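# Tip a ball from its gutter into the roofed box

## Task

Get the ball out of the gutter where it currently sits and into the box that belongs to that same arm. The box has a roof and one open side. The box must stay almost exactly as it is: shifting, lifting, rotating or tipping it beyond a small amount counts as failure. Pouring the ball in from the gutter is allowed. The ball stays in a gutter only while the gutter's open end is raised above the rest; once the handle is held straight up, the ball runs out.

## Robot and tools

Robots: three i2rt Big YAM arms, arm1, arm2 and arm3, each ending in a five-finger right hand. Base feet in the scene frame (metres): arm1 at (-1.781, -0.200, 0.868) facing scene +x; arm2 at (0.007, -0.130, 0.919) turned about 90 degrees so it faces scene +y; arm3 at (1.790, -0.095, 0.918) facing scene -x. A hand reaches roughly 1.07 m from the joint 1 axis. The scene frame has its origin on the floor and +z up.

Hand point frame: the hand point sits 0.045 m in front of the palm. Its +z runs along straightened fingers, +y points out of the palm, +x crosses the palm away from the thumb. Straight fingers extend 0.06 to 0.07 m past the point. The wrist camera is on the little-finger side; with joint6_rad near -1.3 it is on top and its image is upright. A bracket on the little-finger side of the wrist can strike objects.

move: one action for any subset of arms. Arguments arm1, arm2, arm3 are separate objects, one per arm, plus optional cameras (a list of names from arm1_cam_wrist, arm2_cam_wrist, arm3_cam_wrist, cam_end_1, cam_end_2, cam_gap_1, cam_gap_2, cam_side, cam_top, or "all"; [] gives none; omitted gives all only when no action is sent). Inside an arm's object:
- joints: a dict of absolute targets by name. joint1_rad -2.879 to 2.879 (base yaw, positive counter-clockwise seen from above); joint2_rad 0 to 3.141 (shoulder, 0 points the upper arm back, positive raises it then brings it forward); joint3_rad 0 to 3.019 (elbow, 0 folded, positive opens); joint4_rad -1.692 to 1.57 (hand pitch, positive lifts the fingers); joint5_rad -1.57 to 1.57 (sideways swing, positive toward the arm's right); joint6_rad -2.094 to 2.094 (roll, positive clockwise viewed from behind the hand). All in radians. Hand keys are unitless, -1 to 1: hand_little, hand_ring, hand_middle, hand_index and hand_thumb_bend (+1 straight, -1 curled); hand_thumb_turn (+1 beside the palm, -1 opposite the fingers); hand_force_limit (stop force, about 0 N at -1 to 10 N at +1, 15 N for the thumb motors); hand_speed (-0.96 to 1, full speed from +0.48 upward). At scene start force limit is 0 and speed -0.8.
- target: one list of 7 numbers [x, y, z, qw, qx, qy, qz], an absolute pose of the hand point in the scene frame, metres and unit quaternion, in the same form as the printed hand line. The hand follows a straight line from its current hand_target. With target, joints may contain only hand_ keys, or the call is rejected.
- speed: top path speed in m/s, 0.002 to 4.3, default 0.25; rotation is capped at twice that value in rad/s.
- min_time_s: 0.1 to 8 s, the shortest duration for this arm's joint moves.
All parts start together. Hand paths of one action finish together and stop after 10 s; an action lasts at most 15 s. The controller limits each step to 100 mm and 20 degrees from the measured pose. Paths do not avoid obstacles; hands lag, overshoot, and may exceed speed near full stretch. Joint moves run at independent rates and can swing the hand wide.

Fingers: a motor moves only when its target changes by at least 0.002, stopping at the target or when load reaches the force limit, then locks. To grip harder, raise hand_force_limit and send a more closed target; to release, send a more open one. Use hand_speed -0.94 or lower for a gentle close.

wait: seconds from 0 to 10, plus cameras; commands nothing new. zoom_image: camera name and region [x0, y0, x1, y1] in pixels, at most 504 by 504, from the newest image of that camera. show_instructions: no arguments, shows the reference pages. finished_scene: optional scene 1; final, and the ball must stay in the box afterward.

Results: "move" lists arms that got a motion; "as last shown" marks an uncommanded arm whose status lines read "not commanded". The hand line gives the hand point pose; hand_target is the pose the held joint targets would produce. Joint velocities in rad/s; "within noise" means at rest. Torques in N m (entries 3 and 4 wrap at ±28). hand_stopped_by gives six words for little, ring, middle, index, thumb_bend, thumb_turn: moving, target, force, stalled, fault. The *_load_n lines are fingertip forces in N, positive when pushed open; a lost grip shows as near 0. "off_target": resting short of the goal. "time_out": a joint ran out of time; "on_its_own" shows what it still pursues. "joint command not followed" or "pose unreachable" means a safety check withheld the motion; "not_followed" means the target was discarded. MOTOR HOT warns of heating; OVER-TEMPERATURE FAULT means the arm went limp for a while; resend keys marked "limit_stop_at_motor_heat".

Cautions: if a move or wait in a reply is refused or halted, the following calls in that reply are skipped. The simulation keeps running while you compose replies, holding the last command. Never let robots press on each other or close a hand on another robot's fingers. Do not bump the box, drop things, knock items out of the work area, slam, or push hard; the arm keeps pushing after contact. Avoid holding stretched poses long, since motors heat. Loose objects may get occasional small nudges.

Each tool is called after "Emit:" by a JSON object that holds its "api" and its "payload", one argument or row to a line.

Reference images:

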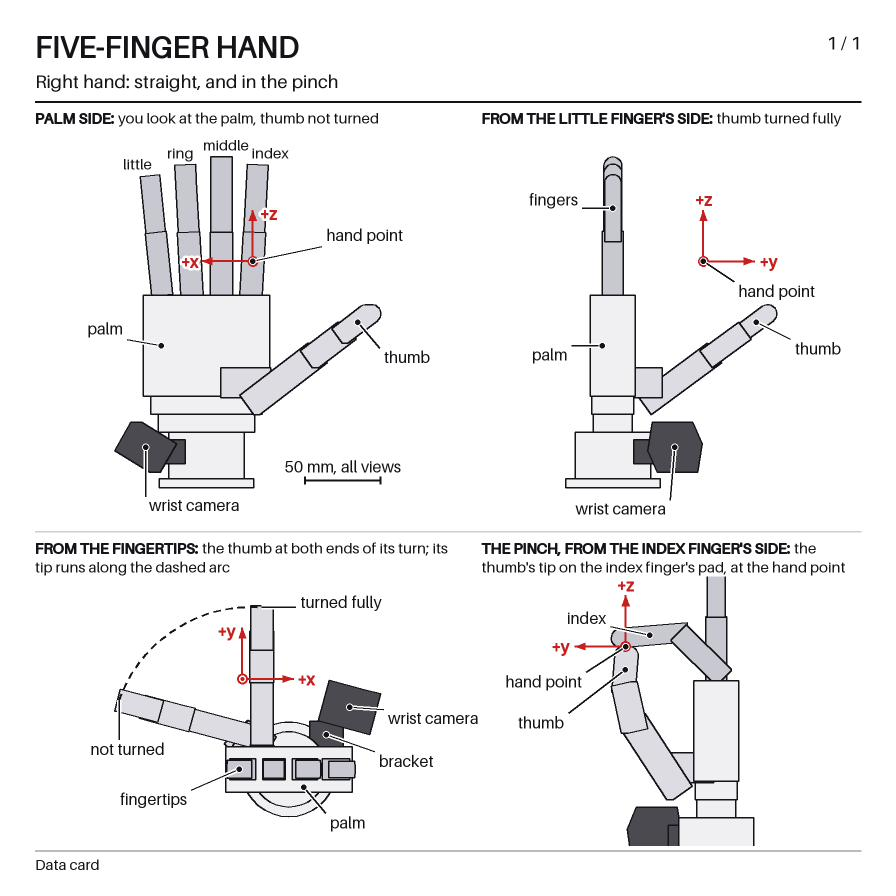

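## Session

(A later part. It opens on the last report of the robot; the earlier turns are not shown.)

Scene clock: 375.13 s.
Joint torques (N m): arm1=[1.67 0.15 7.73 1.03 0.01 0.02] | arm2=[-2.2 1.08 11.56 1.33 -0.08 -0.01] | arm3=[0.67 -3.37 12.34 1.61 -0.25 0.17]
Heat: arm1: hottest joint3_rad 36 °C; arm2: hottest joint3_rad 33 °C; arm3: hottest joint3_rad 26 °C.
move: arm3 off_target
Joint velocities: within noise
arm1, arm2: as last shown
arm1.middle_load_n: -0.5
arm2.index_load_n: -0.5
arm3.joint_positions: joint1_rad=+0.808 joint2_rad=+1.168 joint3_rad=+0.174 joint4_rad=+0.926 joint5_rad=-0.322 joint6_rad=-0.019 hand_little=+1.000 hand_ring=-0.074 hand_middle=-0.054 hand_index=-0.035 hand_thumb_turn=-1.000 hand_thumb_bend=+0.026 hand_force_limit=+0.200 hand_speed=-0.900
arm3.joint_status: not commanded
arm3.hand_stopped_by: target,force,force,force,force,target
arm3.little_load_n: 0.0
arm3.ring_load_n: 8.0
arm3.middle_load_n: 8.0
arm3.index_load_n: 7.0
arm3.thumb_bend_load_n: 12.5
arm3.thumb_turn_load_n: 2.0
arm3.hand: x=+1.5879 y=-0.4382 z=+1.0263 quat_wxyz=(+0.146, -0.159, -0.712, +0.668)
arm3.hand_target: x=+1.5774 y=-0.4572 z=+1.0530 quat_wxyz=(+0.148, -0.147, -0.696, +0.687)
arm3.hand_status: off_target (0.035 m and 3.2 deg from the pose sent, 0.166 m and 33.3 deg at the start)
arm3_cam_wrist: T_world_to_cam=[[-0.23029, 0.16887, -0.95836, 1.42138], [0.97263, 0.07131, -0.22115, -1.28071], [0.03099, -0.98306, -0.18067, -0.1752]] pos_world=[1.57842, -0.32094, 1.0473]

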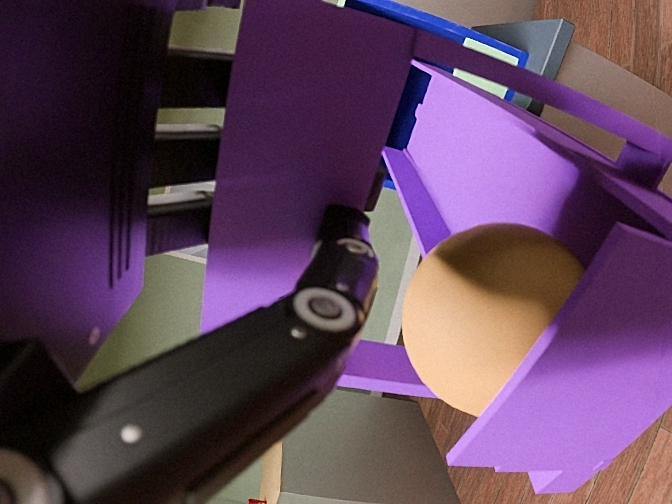

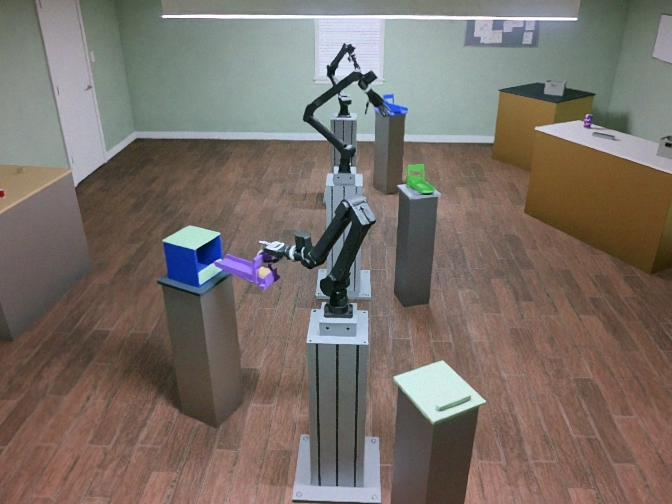

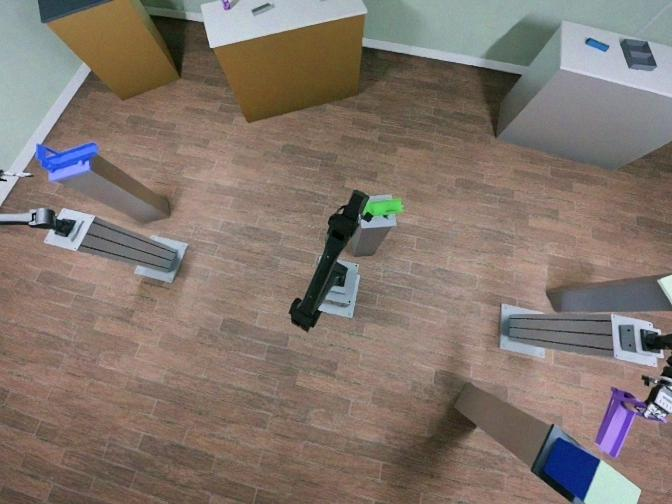

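Emit:
{"api": "move", "payload": {
  "arm3": {"target": [1.5775, -0.457, 1.083, 0.141, -0.141, -0.6928, 0.6928], "speed": 0.06},
  "cameras": ["cam_end_2", "cam_top"]
}}

Emit:
{"api": "zoom_image", "payload": {
  "camera": "cam_end_2",
  "region": [150, 200, 330, 310]
}}

Scene clock: 386.47 s.
Joint torques (N m): arm1=[2.2 0.03 7.69 1.26 -0.02 0.04] | arm2=[-2.02 1.26 11.51 1.26 -0.09 -0.02] | arm3=[-1.14 -4.42 13.49 1.65 -0.3 0.26]
Heat: arm1: hottest joint3_rad 36 °C; arm2: hottest joint3_rad 33 °C; arm3: hottest joint3_rad 27 °C.
move: arm3 off_target
Joint velocities: within noise
arm1, arm2: as last shown
arm1.middle_load_n: 0.0
arm2.index_load_n: 0.0
arm3.joint_positions: joint1_rad=+0.808 joint2_rad=+1.056 joint3_rad=+0.203 joint4_rad=+0.779 joint5_rad=-0.359 joint6_rad=-0.019 hand_little=+1.000 hand_ring=-0.074 hand_middle=-0.054 hand_index=-0.035 hand_thumb_turn=-1.000 hand_thumb_bend=+0.026 hand_force_limit=+0.200 hand_speed=-0.900
arm3.joint_status: not commanded
arm3.hand_stopped_by: target,force,force,force,force,target
arm3.little_load_n: 0.0
arm3.ring_load_n: 8.0
arm3.middle_load_n: 8.0
arm3.index_load_n: 7.0
arm3.thumb_bend_load_n: 13.0
arm3.thumb_turn_load_n: 2.0
arm3.hand: x=+1.5940 y=-0.4409 z=+1.0456 quat_wxyz=(+0.132, -0.147, -0.716, +0.670)
arm3.hand_target: x=+1.5787 y=-0.4550 z=+1.0827 quat_wxyz=(+0.141, -0.141, -0.693, +0.693)
arm3.hand_status: off_target (0.044 m and 4.0 deg from the pose sent, 0.061 m and 4.1 deg at the start)

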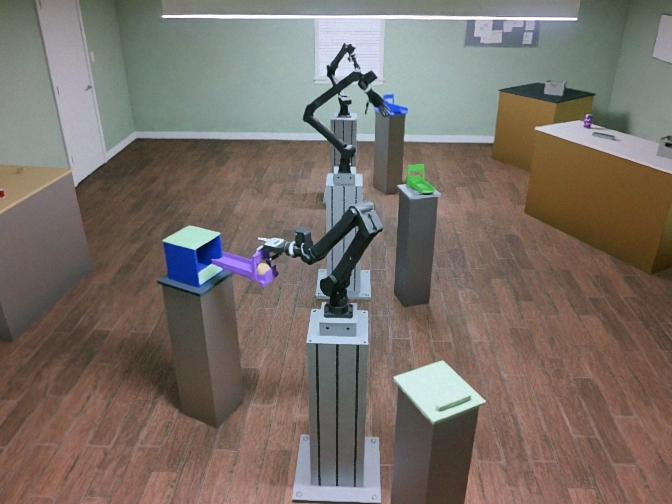

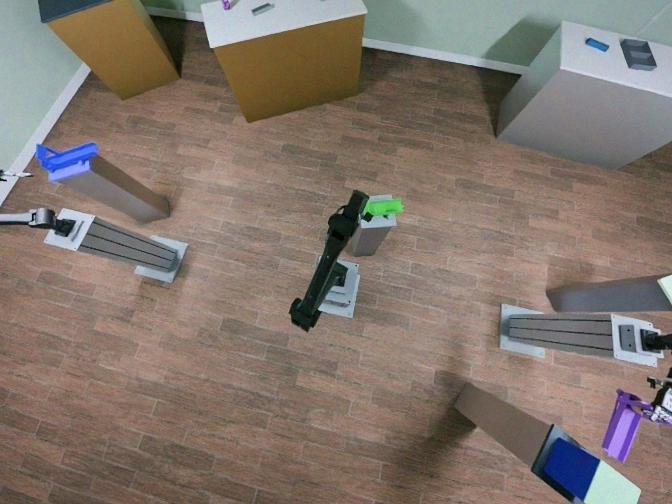

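Scaled by 2.800.

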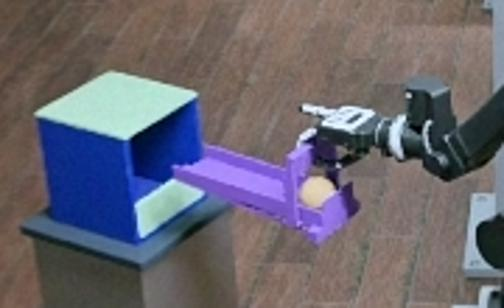

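Emit:
{"api": "move", "payload": {
  "arm3": {"target": [1.555, -0.5, 1.085, 0.141, -0.141, -0.6928, 0.6928], "speed": 0.05},
  "cameras": ["cam_end_2", "arm3_cam_wrist"]
}}

Emit:
{"api": "zoom_image", "payload": {
  "camera": "cam_end_2",
  "region": [150, 200, 300, 300]
}}

Scene clock: 392.13 s.
Joint torques (N m): arm1=[1.85 -0.38 7.53 1.2 -0.04 0.09] | arm2=[-2.2 1.03 11.62 1.18 -0.09 0] | arm3=[0.67 -4.37 13.39 3.48 0 0.29]
Heat: arm1: hottest joint3_rad 36 °C; arm2: hottest joint3_rad 33 °C; arm3: hottest joint3_rad 28 °C.
move: arm3 off_target
Joint velocities: within noise
arm1, arm2: as last shown
arm3.joint_positions: joint1_rad=+0.834 joint2_rad=+1.202 joint3_rad=+0.312 joint4_rad=+0.779 joint5_rad=-0.322 joint6_rad=-0.019 hand_little=+1.000 hand_ring=-0.074 hand_middle=-0.054 hand_index=-0.035 hand_thumb_turn=-1.000 hand_thumb_bend=+0.026 hand_force_limit=+0.200 hand_speed=-0.900
arm3.joint_status: not commanded
arm3.hand_stopped_by: target,force,force,force,force,target
arm3.little_load_n: 0.0
arm3.ring_load_n: 8.0
arm3.middle_load_n: 8.0
arm3.index_load_n: 7.0
arm3.thumb_bend_load_n: 12.5
arm3.thumb_turn_load_n: 2.0
arm3.hand: x=+1.5693 y=-0.4741 z=+1.0421 quat_wxyz=(+0.130, -0.157, -0.726, +0.657)
arm3.hand_target: x=+1.5565 y=-0.4966 z=+1.0853 quat_wxyz=(+0.141, -0.141, -0.693, +0.693)
arm3.hand_status: off_target (0.052 m and 6.1 deg from the pose sent, 0.081 m and 4.0 deg at the start)
pictures: arm3_cam_wrist, cam_end_2
arm3_cam_wrist: T_world_to_cam=[[-0.20717, 0.19344, -0.95899, 1.41429], [0.97632, 0.1033, -0.19008, -1.27968], [0.06229, -0.97566, -0.21026, -0.2219]] pos_world=[1.5562, -0.35789, 1.06639]

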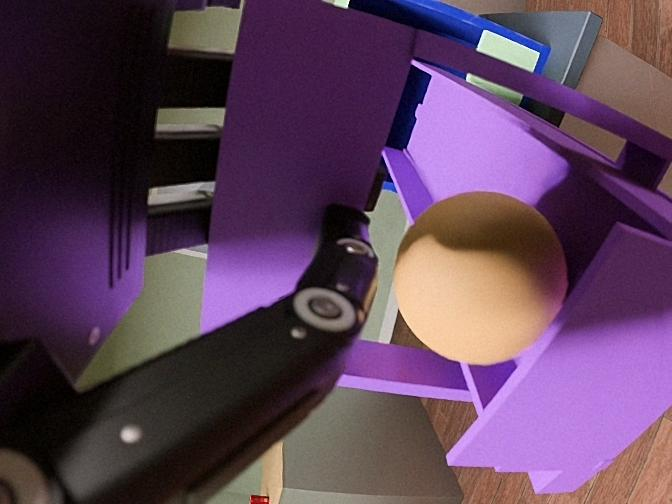

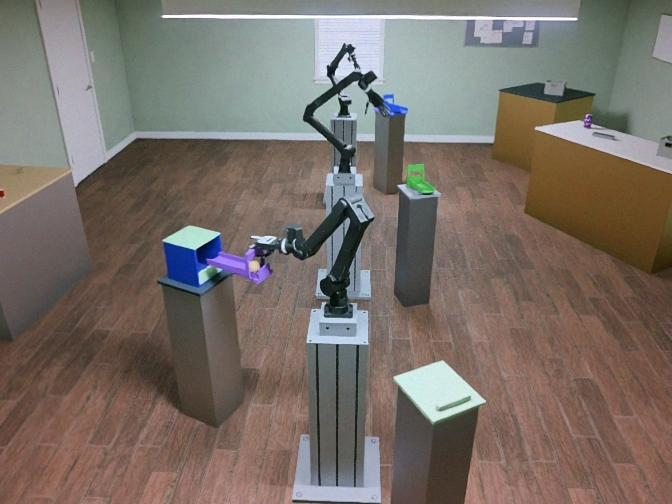

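Scaled by 3.360.

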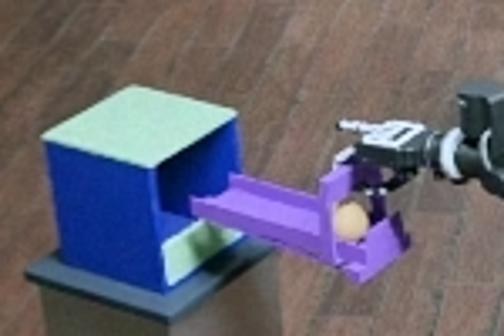

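Emit:
{"api": "move", "payload": {
  "cameras": ["arm3_cam_wrist"]
}}

Scene clock: 395.83 s.
Joint torques (N m): arm1=[1.55 -0.38 7.87 1.31 -0.02 0.06] | arm2=[-2.49 1.03 11.59 1.25 -0.11 -0.02] | arm3=[0.85 -4.84 13.38 3.51 -0.01 0.27]
Heat: arm1: hottest joint3_rad 36 °C; arm2: hottest joint3_rad 33 °C; arm3: hottest joint3_rad 29 °C.
Joint velocities: within noise
arm1.joint_positions: joint1_rad=+0.554 joint2_rad=+0.638 joint3_rad=+1.318 joint4_rad=-1.427 joint5_rad=-0.035 joint6_rad=-0.882 hand_little=+1.000 hand_ring=+1.000 hand_middle=+1.000 hand_index=+1.000 hand_thumb_turn=+1.000 hand_thumb_bend=+1.000 hand_force_limit=+0.000 hand_speed=-0.800
arm1.joint_status: not commanded
arm1.hand_stopped_by: target,target,target,target,target,target
arm1.little_load_n: 0.0
arm1.ring_load_n: 0.0
arm1.middle_load_n: -0.5
arm1.index_load_n: 0.0
arm1.thumb_bend_load_n: 0.0
arm1.thumb_turn_load_n: 0.0
arm1.hand: x=-1.5927 y=-0.1071 z=+1.2908 quat_wxyz=(-0.244, +0.914, -0.057, +0.318) (m; scene frame)
arm1.hand_target: x=-1.5920 y=-0.1066 z=+1.3012 quat_wxyz=(-0.250, +0.909, -0.057, +0.328) (m; scene frame)
arm1.hand_status: not commanded
arm2.joint_positions: joint1_rad=-0.309 joint2_rad=+0.632 joint3_rad=+1.316 joint4_rad=-1.524 joint5_rad=-0.166 joint6_rad=-1.064 hand_little=+1.000 hand_ring=+1.000 hand_middle=+1.000 hand_index=+1.000 hand_thumb_turn=+1.000 hand_thumb_bend=+1.000 hand_force_limit=+0.000 hand_speed=-0.800
arm2.joint_status: not commanded
arm2.hand_stopped_by: target,target,target,target,target,target
arm2.little_load_n: 0.0
arm2.ring_load_n: 0.0
arm2.middle_load_n: 0.0
arm2.index_load_n: 0.0
arm2.thumb_bend_load_n: 0.0
arm2.thumb_turn_load_n: 0.0
arm2.hand: x=+0.0646 y=+0.0570 z=+1.3276 quat_wxyz=(-0.320, +0.852, +0.381, +0.163) (m; scene frame)
arm2.hand_target: x=+0.0648 y=+0.0577 z=+1.3369 quat_wxyz=(-0.328, +0.848, +0.380, +0.171) (m; scene frame)
arm2.hand_status: not commanded
arm3.joint_positions: joint1_rad=+0.835 joint2_rad=+1.202 joint3_rad=+0.312 joint4_rad=+0.779 joint5_rad=-0.322 joint6_rad=-0.019 hand_little=+1.000 hand_ring=-0.074 hand_middle=-0.054 hand_index=-0.035 hand_thumb_turn=-1.000 hand_thumb_bend=+0.026 hand_force_limit=+0.200 hand_speed=-0.900
arm3.joint_status: not commanded
arm3.hand_stopped_by: target,force,force,force,force,target
arm3.little_load_n: 0.0
arm3.ring_load_n: 8.0
arm3.middle_load_n: 8.5
arm3.index_load_n: 7.0
arm3.thumb_bend_load_n: 12.5
arm3.thumb_turn_load_n: 2.0
arm3.hand: x=+1.5698 y=-0.4744 z=+1.0421 quat_wxyz=(+0.129, -0.156, -0.727, +0.657) (m; scene frame)
arm3.hand_target: x=+1.5572 y=-0.4969 z=+1.0854 quat_wxyz=(+0.140, -0.140, -0.693, +0.693) (m; scene frame)
arm3.hand_status: off_target (0.052 m and 6.1 deg from the pose sent, 0.081 m and 4.0 deg at the start)
pictures: arm3_cam_wrist
camera_calibration:
arm3_cam_wrist: T_world_to_cam=[[-0.20747, 0.19312, -0.95899, 1.41478], [0.97616, 0.10479, -0.19008, -1.27925], [0.06379, -0.97556, -0.21025, -0.22452]] pos_world=[1.5566, -0.35819, 1.06639]

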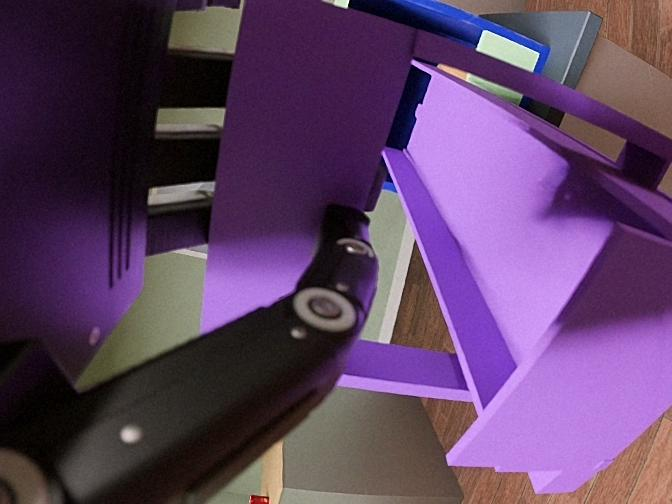

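Emit:
{"api": "move", "payload": {
  "cameras": ["all"]
}}

Emit:
{"api": "zoom_image", "payload": {
  "camera": "cam_end_2",
  "region": [150, 200, 300, 300]
}}

Emit:
{"api": "zoom_image", "payload": {
  "camera": "arm3_cam_wrist",
  "region": [380, 0, 580, 140]
}}

Scene clock: 396.80 s.
Joint torques (N m): arm1=[1.38 0.15 7.75 1.13 0.02 0.11] | arm2=[-2.14 1.26 11.58 1.21 -0.11 0] | arm3=[0.85 -4.95 13.44 3.48 -0.03 0.27]
Heat: arm1: hottest joint3_rad 36 °C; arm2: hottest joint3_rad 33 °C; arm3: hottest joint3_rad 29 °C.
Joint velocities: within noise
arm1.joint_positions: joint1_rad=+0.554 joint2_rad=+0.638 joint3_rad=+1.318 joint4_rad=-1.427 joint5_rad=-0.035 joint6_rad=-0.882 hand_little=+1.000 hand_ring=+1.000 hand_middle=+1.000 hand_index=+1.000 hand_thumb_turn=+1.000 hand_thumb_bend=+1.000 hand_force_limit=+0.000 hand_speed=-0.800
arm1.joint_status: not commanded
arm1.hand_stopped_by: target,target,target,target,target,target
arm1.little_load_n: 0.0
arm1.ring_load_n: 0.0
arm1.middle_load_n: 0.0
arm1.index_load_n: 0.0
arm1.thumb_bend_load_n: 0.0
arm1.thumb_turn_load_n: 0.0
arm1.hand: x=-1.5927 y=-0.1071 z=+1.2908 quat_wxyz=(-0.244, +0.914, -0.057, +0.318) (m; scene frame)
arm1.hand_target: x=-1.5920 y=-0.1066 z=+1.3012 quat_wxyz=(-0.250, +0.909, -0.057, +0.328) (m; scene frame)
arm1.hand_status: not commanded
arm2.joint_positions: joint1_rad=-0.309 joint2_rad=+0.632 joint3_rad=+1.316 joint4_rad=-1.524 joint5_rad=-0.166 joint6_rad=-1.064 hand_little=+1.000 hand_ring=+1.000 hand_middle=+1.000 hand_index=+1.000 hand_thumb_turn=+1.000 hand_thumb_bend=+1.000 hand_force_limit=+0.000 hand_speed=-0.800
arm2.joint_status: not commanded
arm2.hand_stopped_by: target,target,target,target,target,target
arm2.little_load_n: 0.0
arm2.ring_load_n: 0.0
arm2.middle_load_n: 0.0
arm2.index_load_n: 0.0
arm2.thumb_bend_load_n: 0.0
arm2.thumb_turn_load_n: 0.0
arm2.hand: x=+0.0646 y=+0.0570 z=+1.3276 quat_wxyz=(-0.320, +0.852, +0.381, +0.163) (m; scene frame)
arm2.hand_target: x=+0.0648 y=+0.0577 z=+1.3369 quat_wxyz=(-0.328, +0.848, +0.380, +0.171) (m; scene frame)
arm2.hand_status: not commanded
arm3.joint_positions: joint1_rad=+0.835 joint2_rad=+1.202 joint3_rad=+0.312 joint4_rad=+0.779 joint5_rad=-0.322 joint6_rad=-0.019 hand_little=+1.000 hand_ring=-0.074 hand_middle=-0.054 hand_index=-0.035 hand_thumb_turn=-1.000 hand_thumb_bend=+0.026 hand_force_limit=+0.200 hand_speed=-0.900
arm3.joint_status: not commanded
arm3.hand_stopped_by: target,force,force,force,force,target
arm3.little_load_n: 0.0
arm3.ring_load_n: 8.5
arm3.middle_load_n: 8.5
arm3.index_load_n: 7.0
arm3.thumb_bend_load_n: 12.5
arm3.thumb_turn_load_n: 2.0
arm3.hand: x=+1.5698 y=-0.4744 z=+1.0421 quat_wxyz=(+0.129, -0.156, -0.727, +0.657) (m; scene frame)
arm3.hand_target: x=+1.5572 y=-0.4969 z=+1.0854 quat_wxyz=(+0.140, -0.140, -0.693, +0.693) (m; scene frame)
arm3.hand_status: off_target (0.052 m and 6.1 deg from the pose sent, 0.081 m and 4.0 deg at the start)
pictures: arm1_cam_wrist, arm2_cam_wrist, arm3_cam_wrist, cam_end_1, cam_end_2, cam_gap_1, cam_gap_2, cam_side, cam_top
camera_calibration:
arm3_cam_wrist: T_world_to_cam=[[-0.20747, 0.19312, -0.95899, 1.41478], [0.97616, 0.10479, -0.19008, -1.27925], [0.06379, -0.97556, -0.21025, -0.22452]] pos_world=[1.5566, -0.35819, 1.06639]

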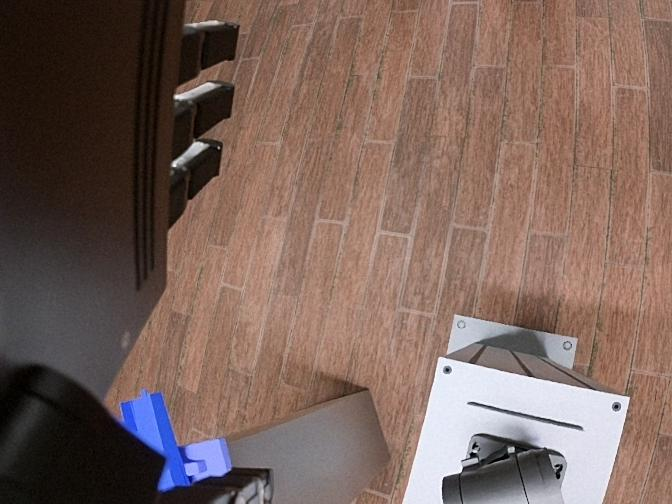

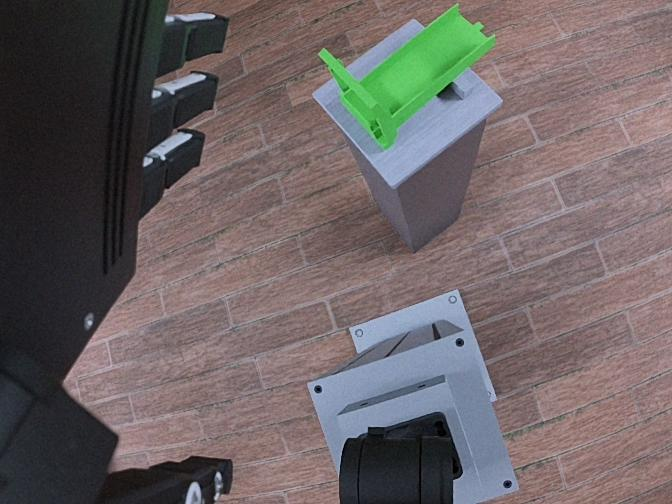

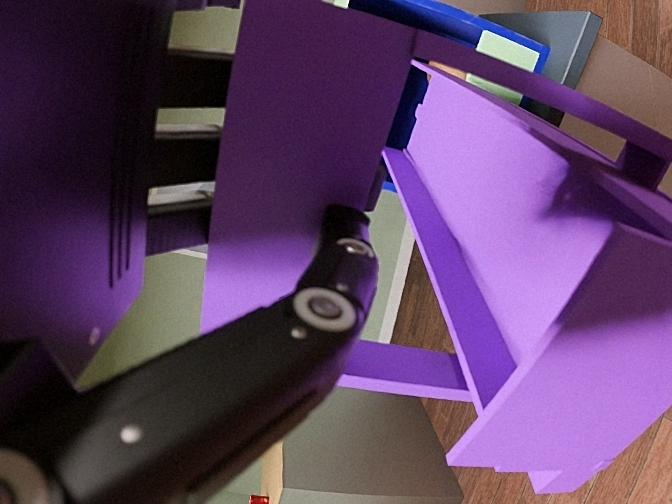

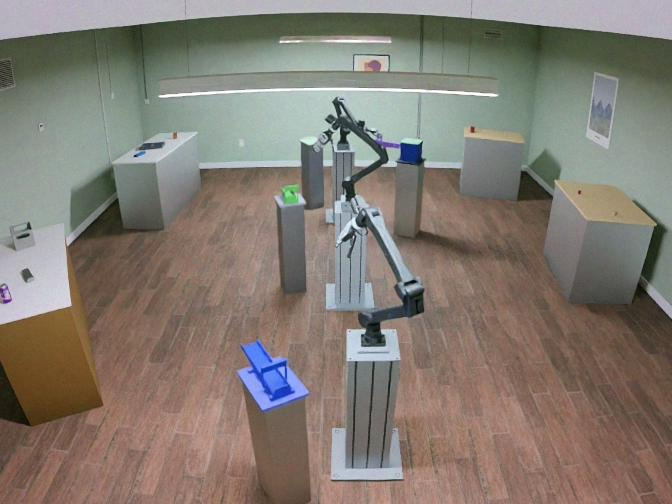

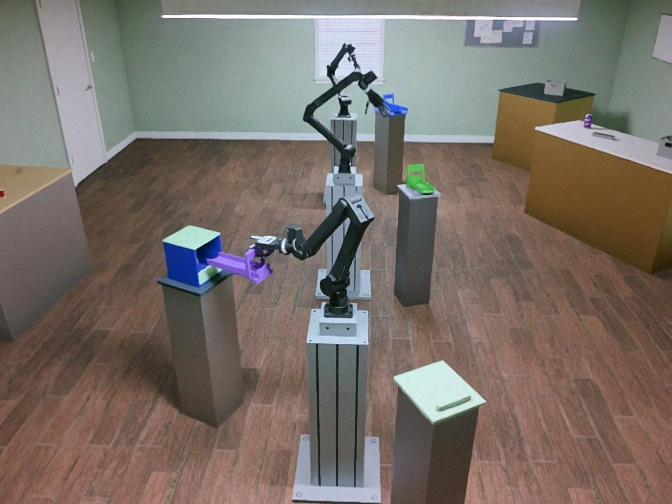

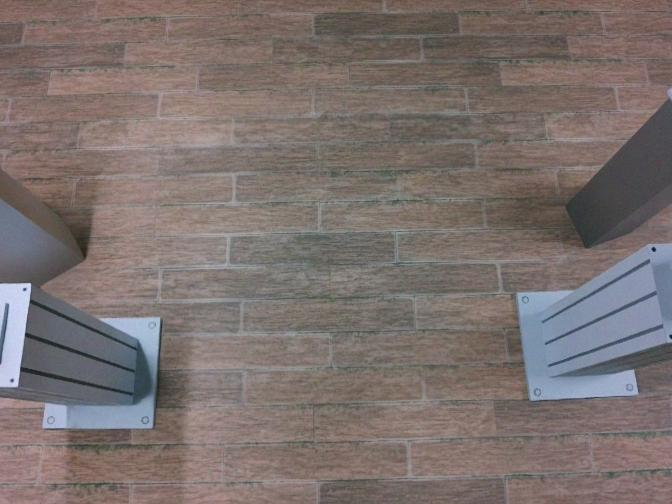

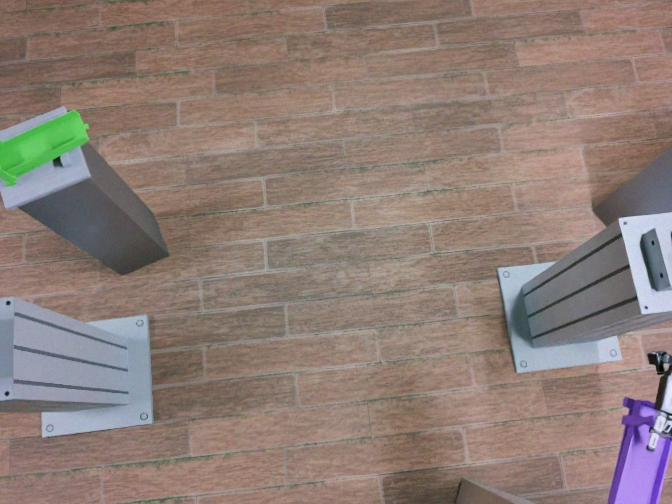

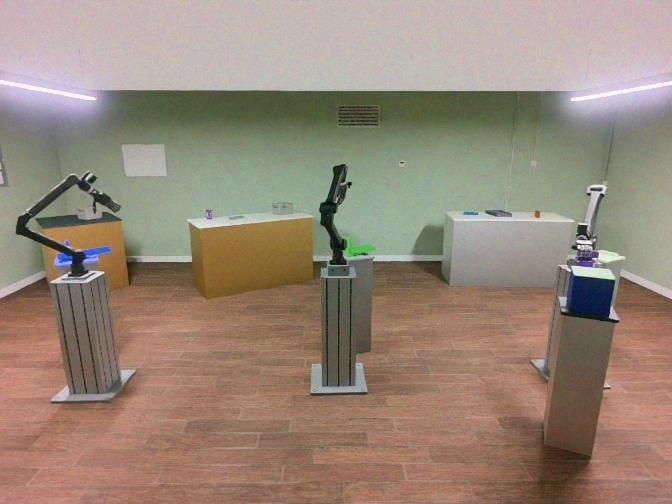

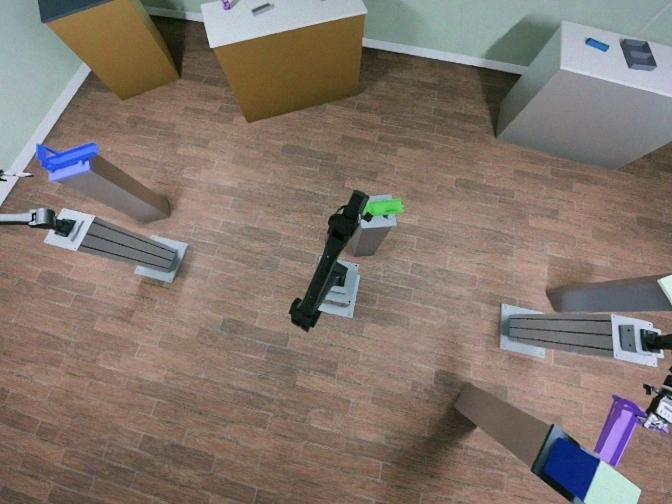

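Scaled by 3.360.

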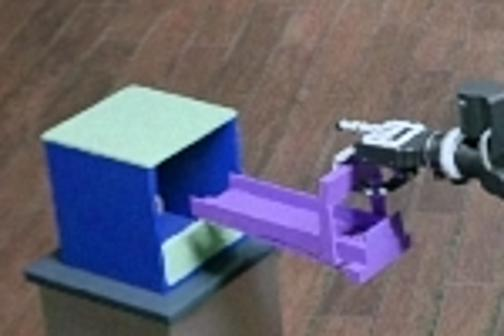

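Scaled by 2.520 from the camera's image (finer frame: 960x720).

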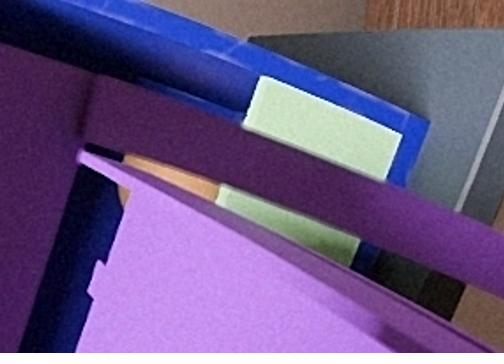

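Emit:
{"api": "move", "payload": {
  "arm3": {"target": [1.582, -0.447, 1.09, 0.141, -0.141, -0.6928, 0.6928], "speed": 0.08},
  "cameras": ["arm3_cam_wrist", "cam_end_2"]
}}

Emit:
{"api": "zoom_image", "payload": {
  "camera": "arm3_cam_wrist",
  "region": [330, 0, 580, 160]
}}

Emit:
{"api": "zoom_image", "payload": {
  "camera": "cam_end_2",
  "region": [150, 215, 250, 295]
}}

Scene clock: 401.03 s.
Joint torques (N m): arm1=[1.85 -0.62 7.84 1.17 -0.07 0.07] | arm2=[-2.37 1.03 11.55 1.2 -0.11 0] | arm3=[-0.91 -4.42 9.62 1.57 -0.26 0.28]
Heat: arm1: hottest joint3_rad 36 °C; arm2: hottest joint3_rad 33 °C; arm3: hottest joint3_rad 29 °C.
move: arm3 off_target
Joint velocities: within noise
arm1, arm2: as last shown
arm1.thumb_turn_load_n: -0.5
arm3.joint_positions: joint1_rad=+0.805 joint2_rad=+0.997 joint3_rad=+0.250 joint4_rad=+0.725 joint5_rad=-0.374 joint6_rad=-0.017 hand_little=+1.000 hand_ring=-0.074 hand_middle=-0.054 hand_index=-0.035 hand_thumb_turn=-1.000 hand_thumb_bend=+0.026 hand_force_limit=+0.200 hand_speed=-0.900
arm3.joint_status: not commanded
arm3.hand_stopped_by: target,force,force,force,force,target
arm3.little_load_n: 0.0
arm3.ring_load_n: 8.0
arm3.middle_load_n: 8.0
arm3.index_load_n: 7.0
arm3.thumb_bend_load_n: 12.5
arm3.thumb_turn_load_n: 2.0
arm3.hand: x=+1.5879 y=-0.4495 z=+1.0790 quat_wxyz=(+0.137, -0.134, -0.701, +0.687)
arm3.hand_target: x=+1.5847 y=-0.4493 z=+1.0901 quat_wxyz=(+0.138, -0.138, -0.693, +0.694)
arm3.hand_status: off_target (0.013 m and 1.5 deg from the pose sent, 0.057 m and 6.1 deg at the start)
arm3_cam_wrist: T_world_to_cam=[[-0.26587, 0.12152, -0.95632, 1.50678], [0.96113, 0.10999, -0.25323, -1.19802], [0.07441, -0.98648, -0.14604, -0.28467]] pos_world=[1.57325, -0.33216, 1.096]

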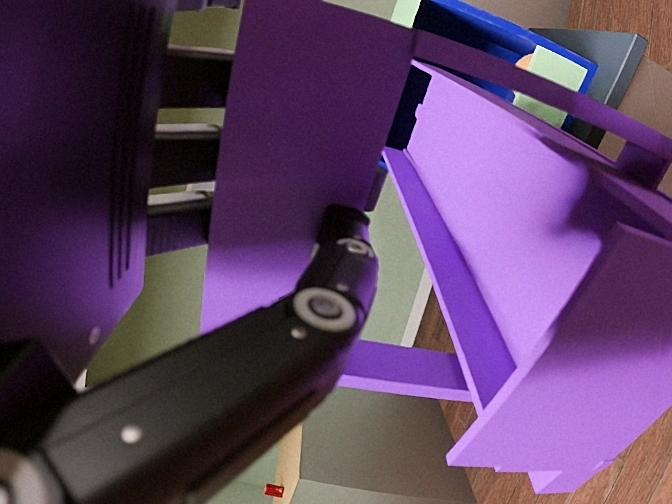

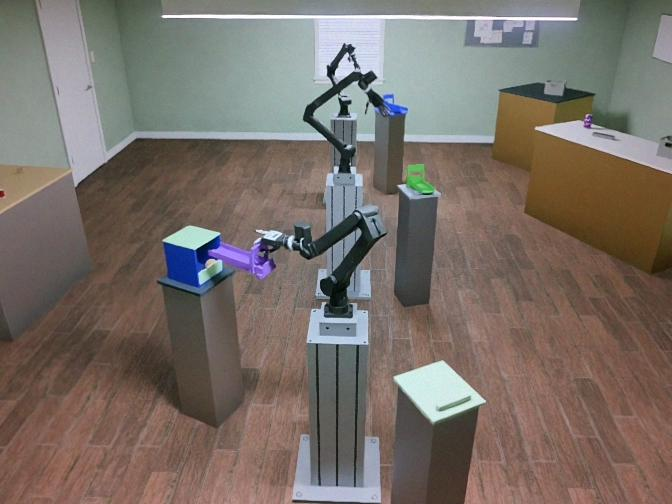

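Scaled by 2.016 from the camera's image (finer frame: 960x720).

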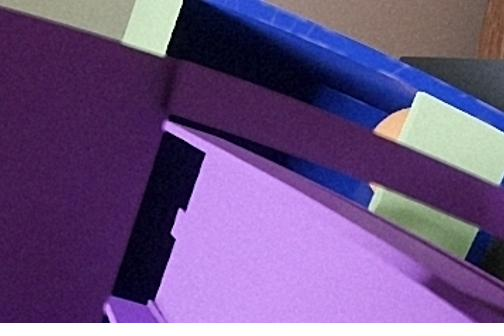

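Scaled by 5.040.

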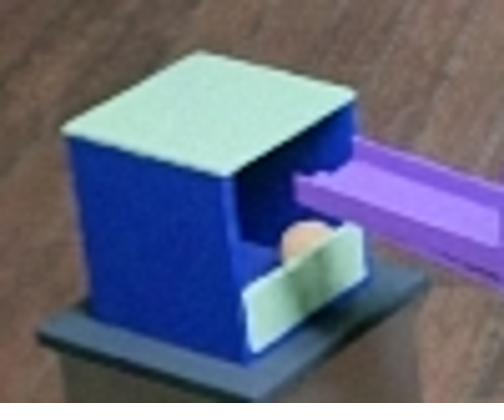

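Emit:
{"api": "move", "payload": {
  "arm3": {"joints": {"joint1_rad": 0.3}, "min_time_s": 3.0},
  "cameras": ["cam_end_2", "cam_side"]
}}

Emit:
{"api": "zoom_image", "payload": {
  "camera": "cam_end_2",
  "region": [150, 215, 250, 295]
}}

Scene clock: 408.20 s.
Joint torques (N m): arm1=[1.44 -0.15 7.84 1.29 -0.04 0.06] | arm2=[-2.02 1.2 11.6 1.25 -0.08 -0.02] | arm3=[-0.97 -4.37 9.5 1.52 -0.21 0.25]
Heat: arm1: hottest joint3_rad 36 °C; arm2: hottest joint3_rad 33 °C; arm3: hottest joint3_rad 30 °C.
move: arm3 done
Joint velocities: within noise
arm1, arm2: as last shown
arm1.thumb_turn_load_n: 0.0
arm2.ring_load_n: -0.5
arm3.joint_positions: joint1_rad=+0.301 joint2_rad=+0.997 joint3_rad=+0.250 joint4_rad=+0.725 joint5_rad=-0.373 joint6_rad=-0.017 hand_little=+1.000 hand_ring=-0.074 hand_middle=-0.054 hand_index=-0.035 hand_thumb_turn=-1.000 hand_thumb_bend=+0.026 hand_force_limit=+0.200 hand_speed=-0.900
arm3.joint_status: all done
arm3.hand_stopped_by: target,force,force,force,force,target
arm3.little_load_n: 0.0
arm3.ring_load_n: 8.5
arm3.middle_load_n: 8.0
arm3.index_load_n: 7.0
arm3.thumb_bend_load_n: 12.5
arm3.thumb_turn_load_n: 2.0
arm3.hand: x=+1.4415 y=-0.3080 z=+1.0788 quat_wxyz=(+0.304, -0.305, -0.645, +0.631)
arm3.hand_target: x=+1.4391 y=-0.3068 z=+1.0899 quat_wxyz=(+0.306, -0.307, -0.637, +0.638)
arm3.hand_status: not commanded

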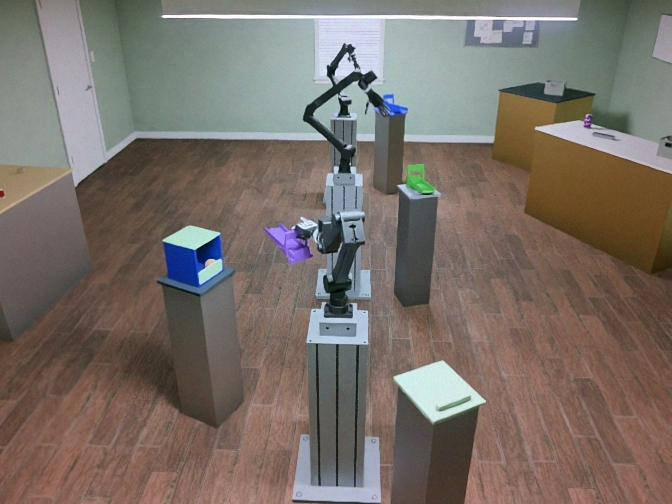

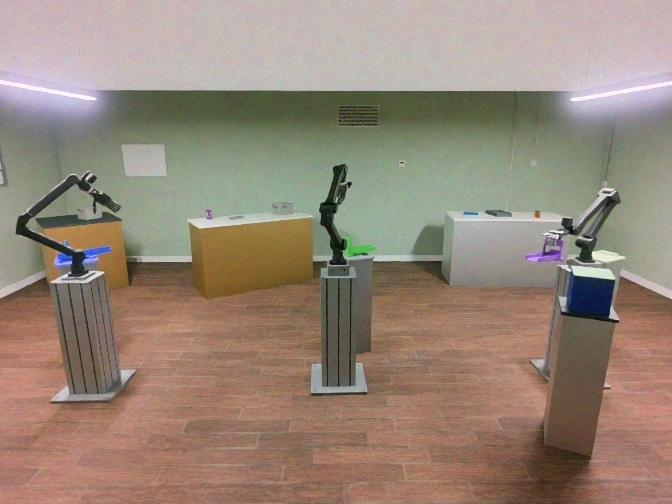

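Scaled by 5.040.

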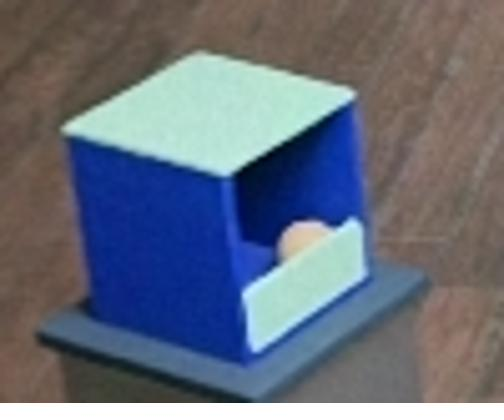

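Emit:
{"api": "finished_scene", "payload": {

}}

The scene is finished: the task was done.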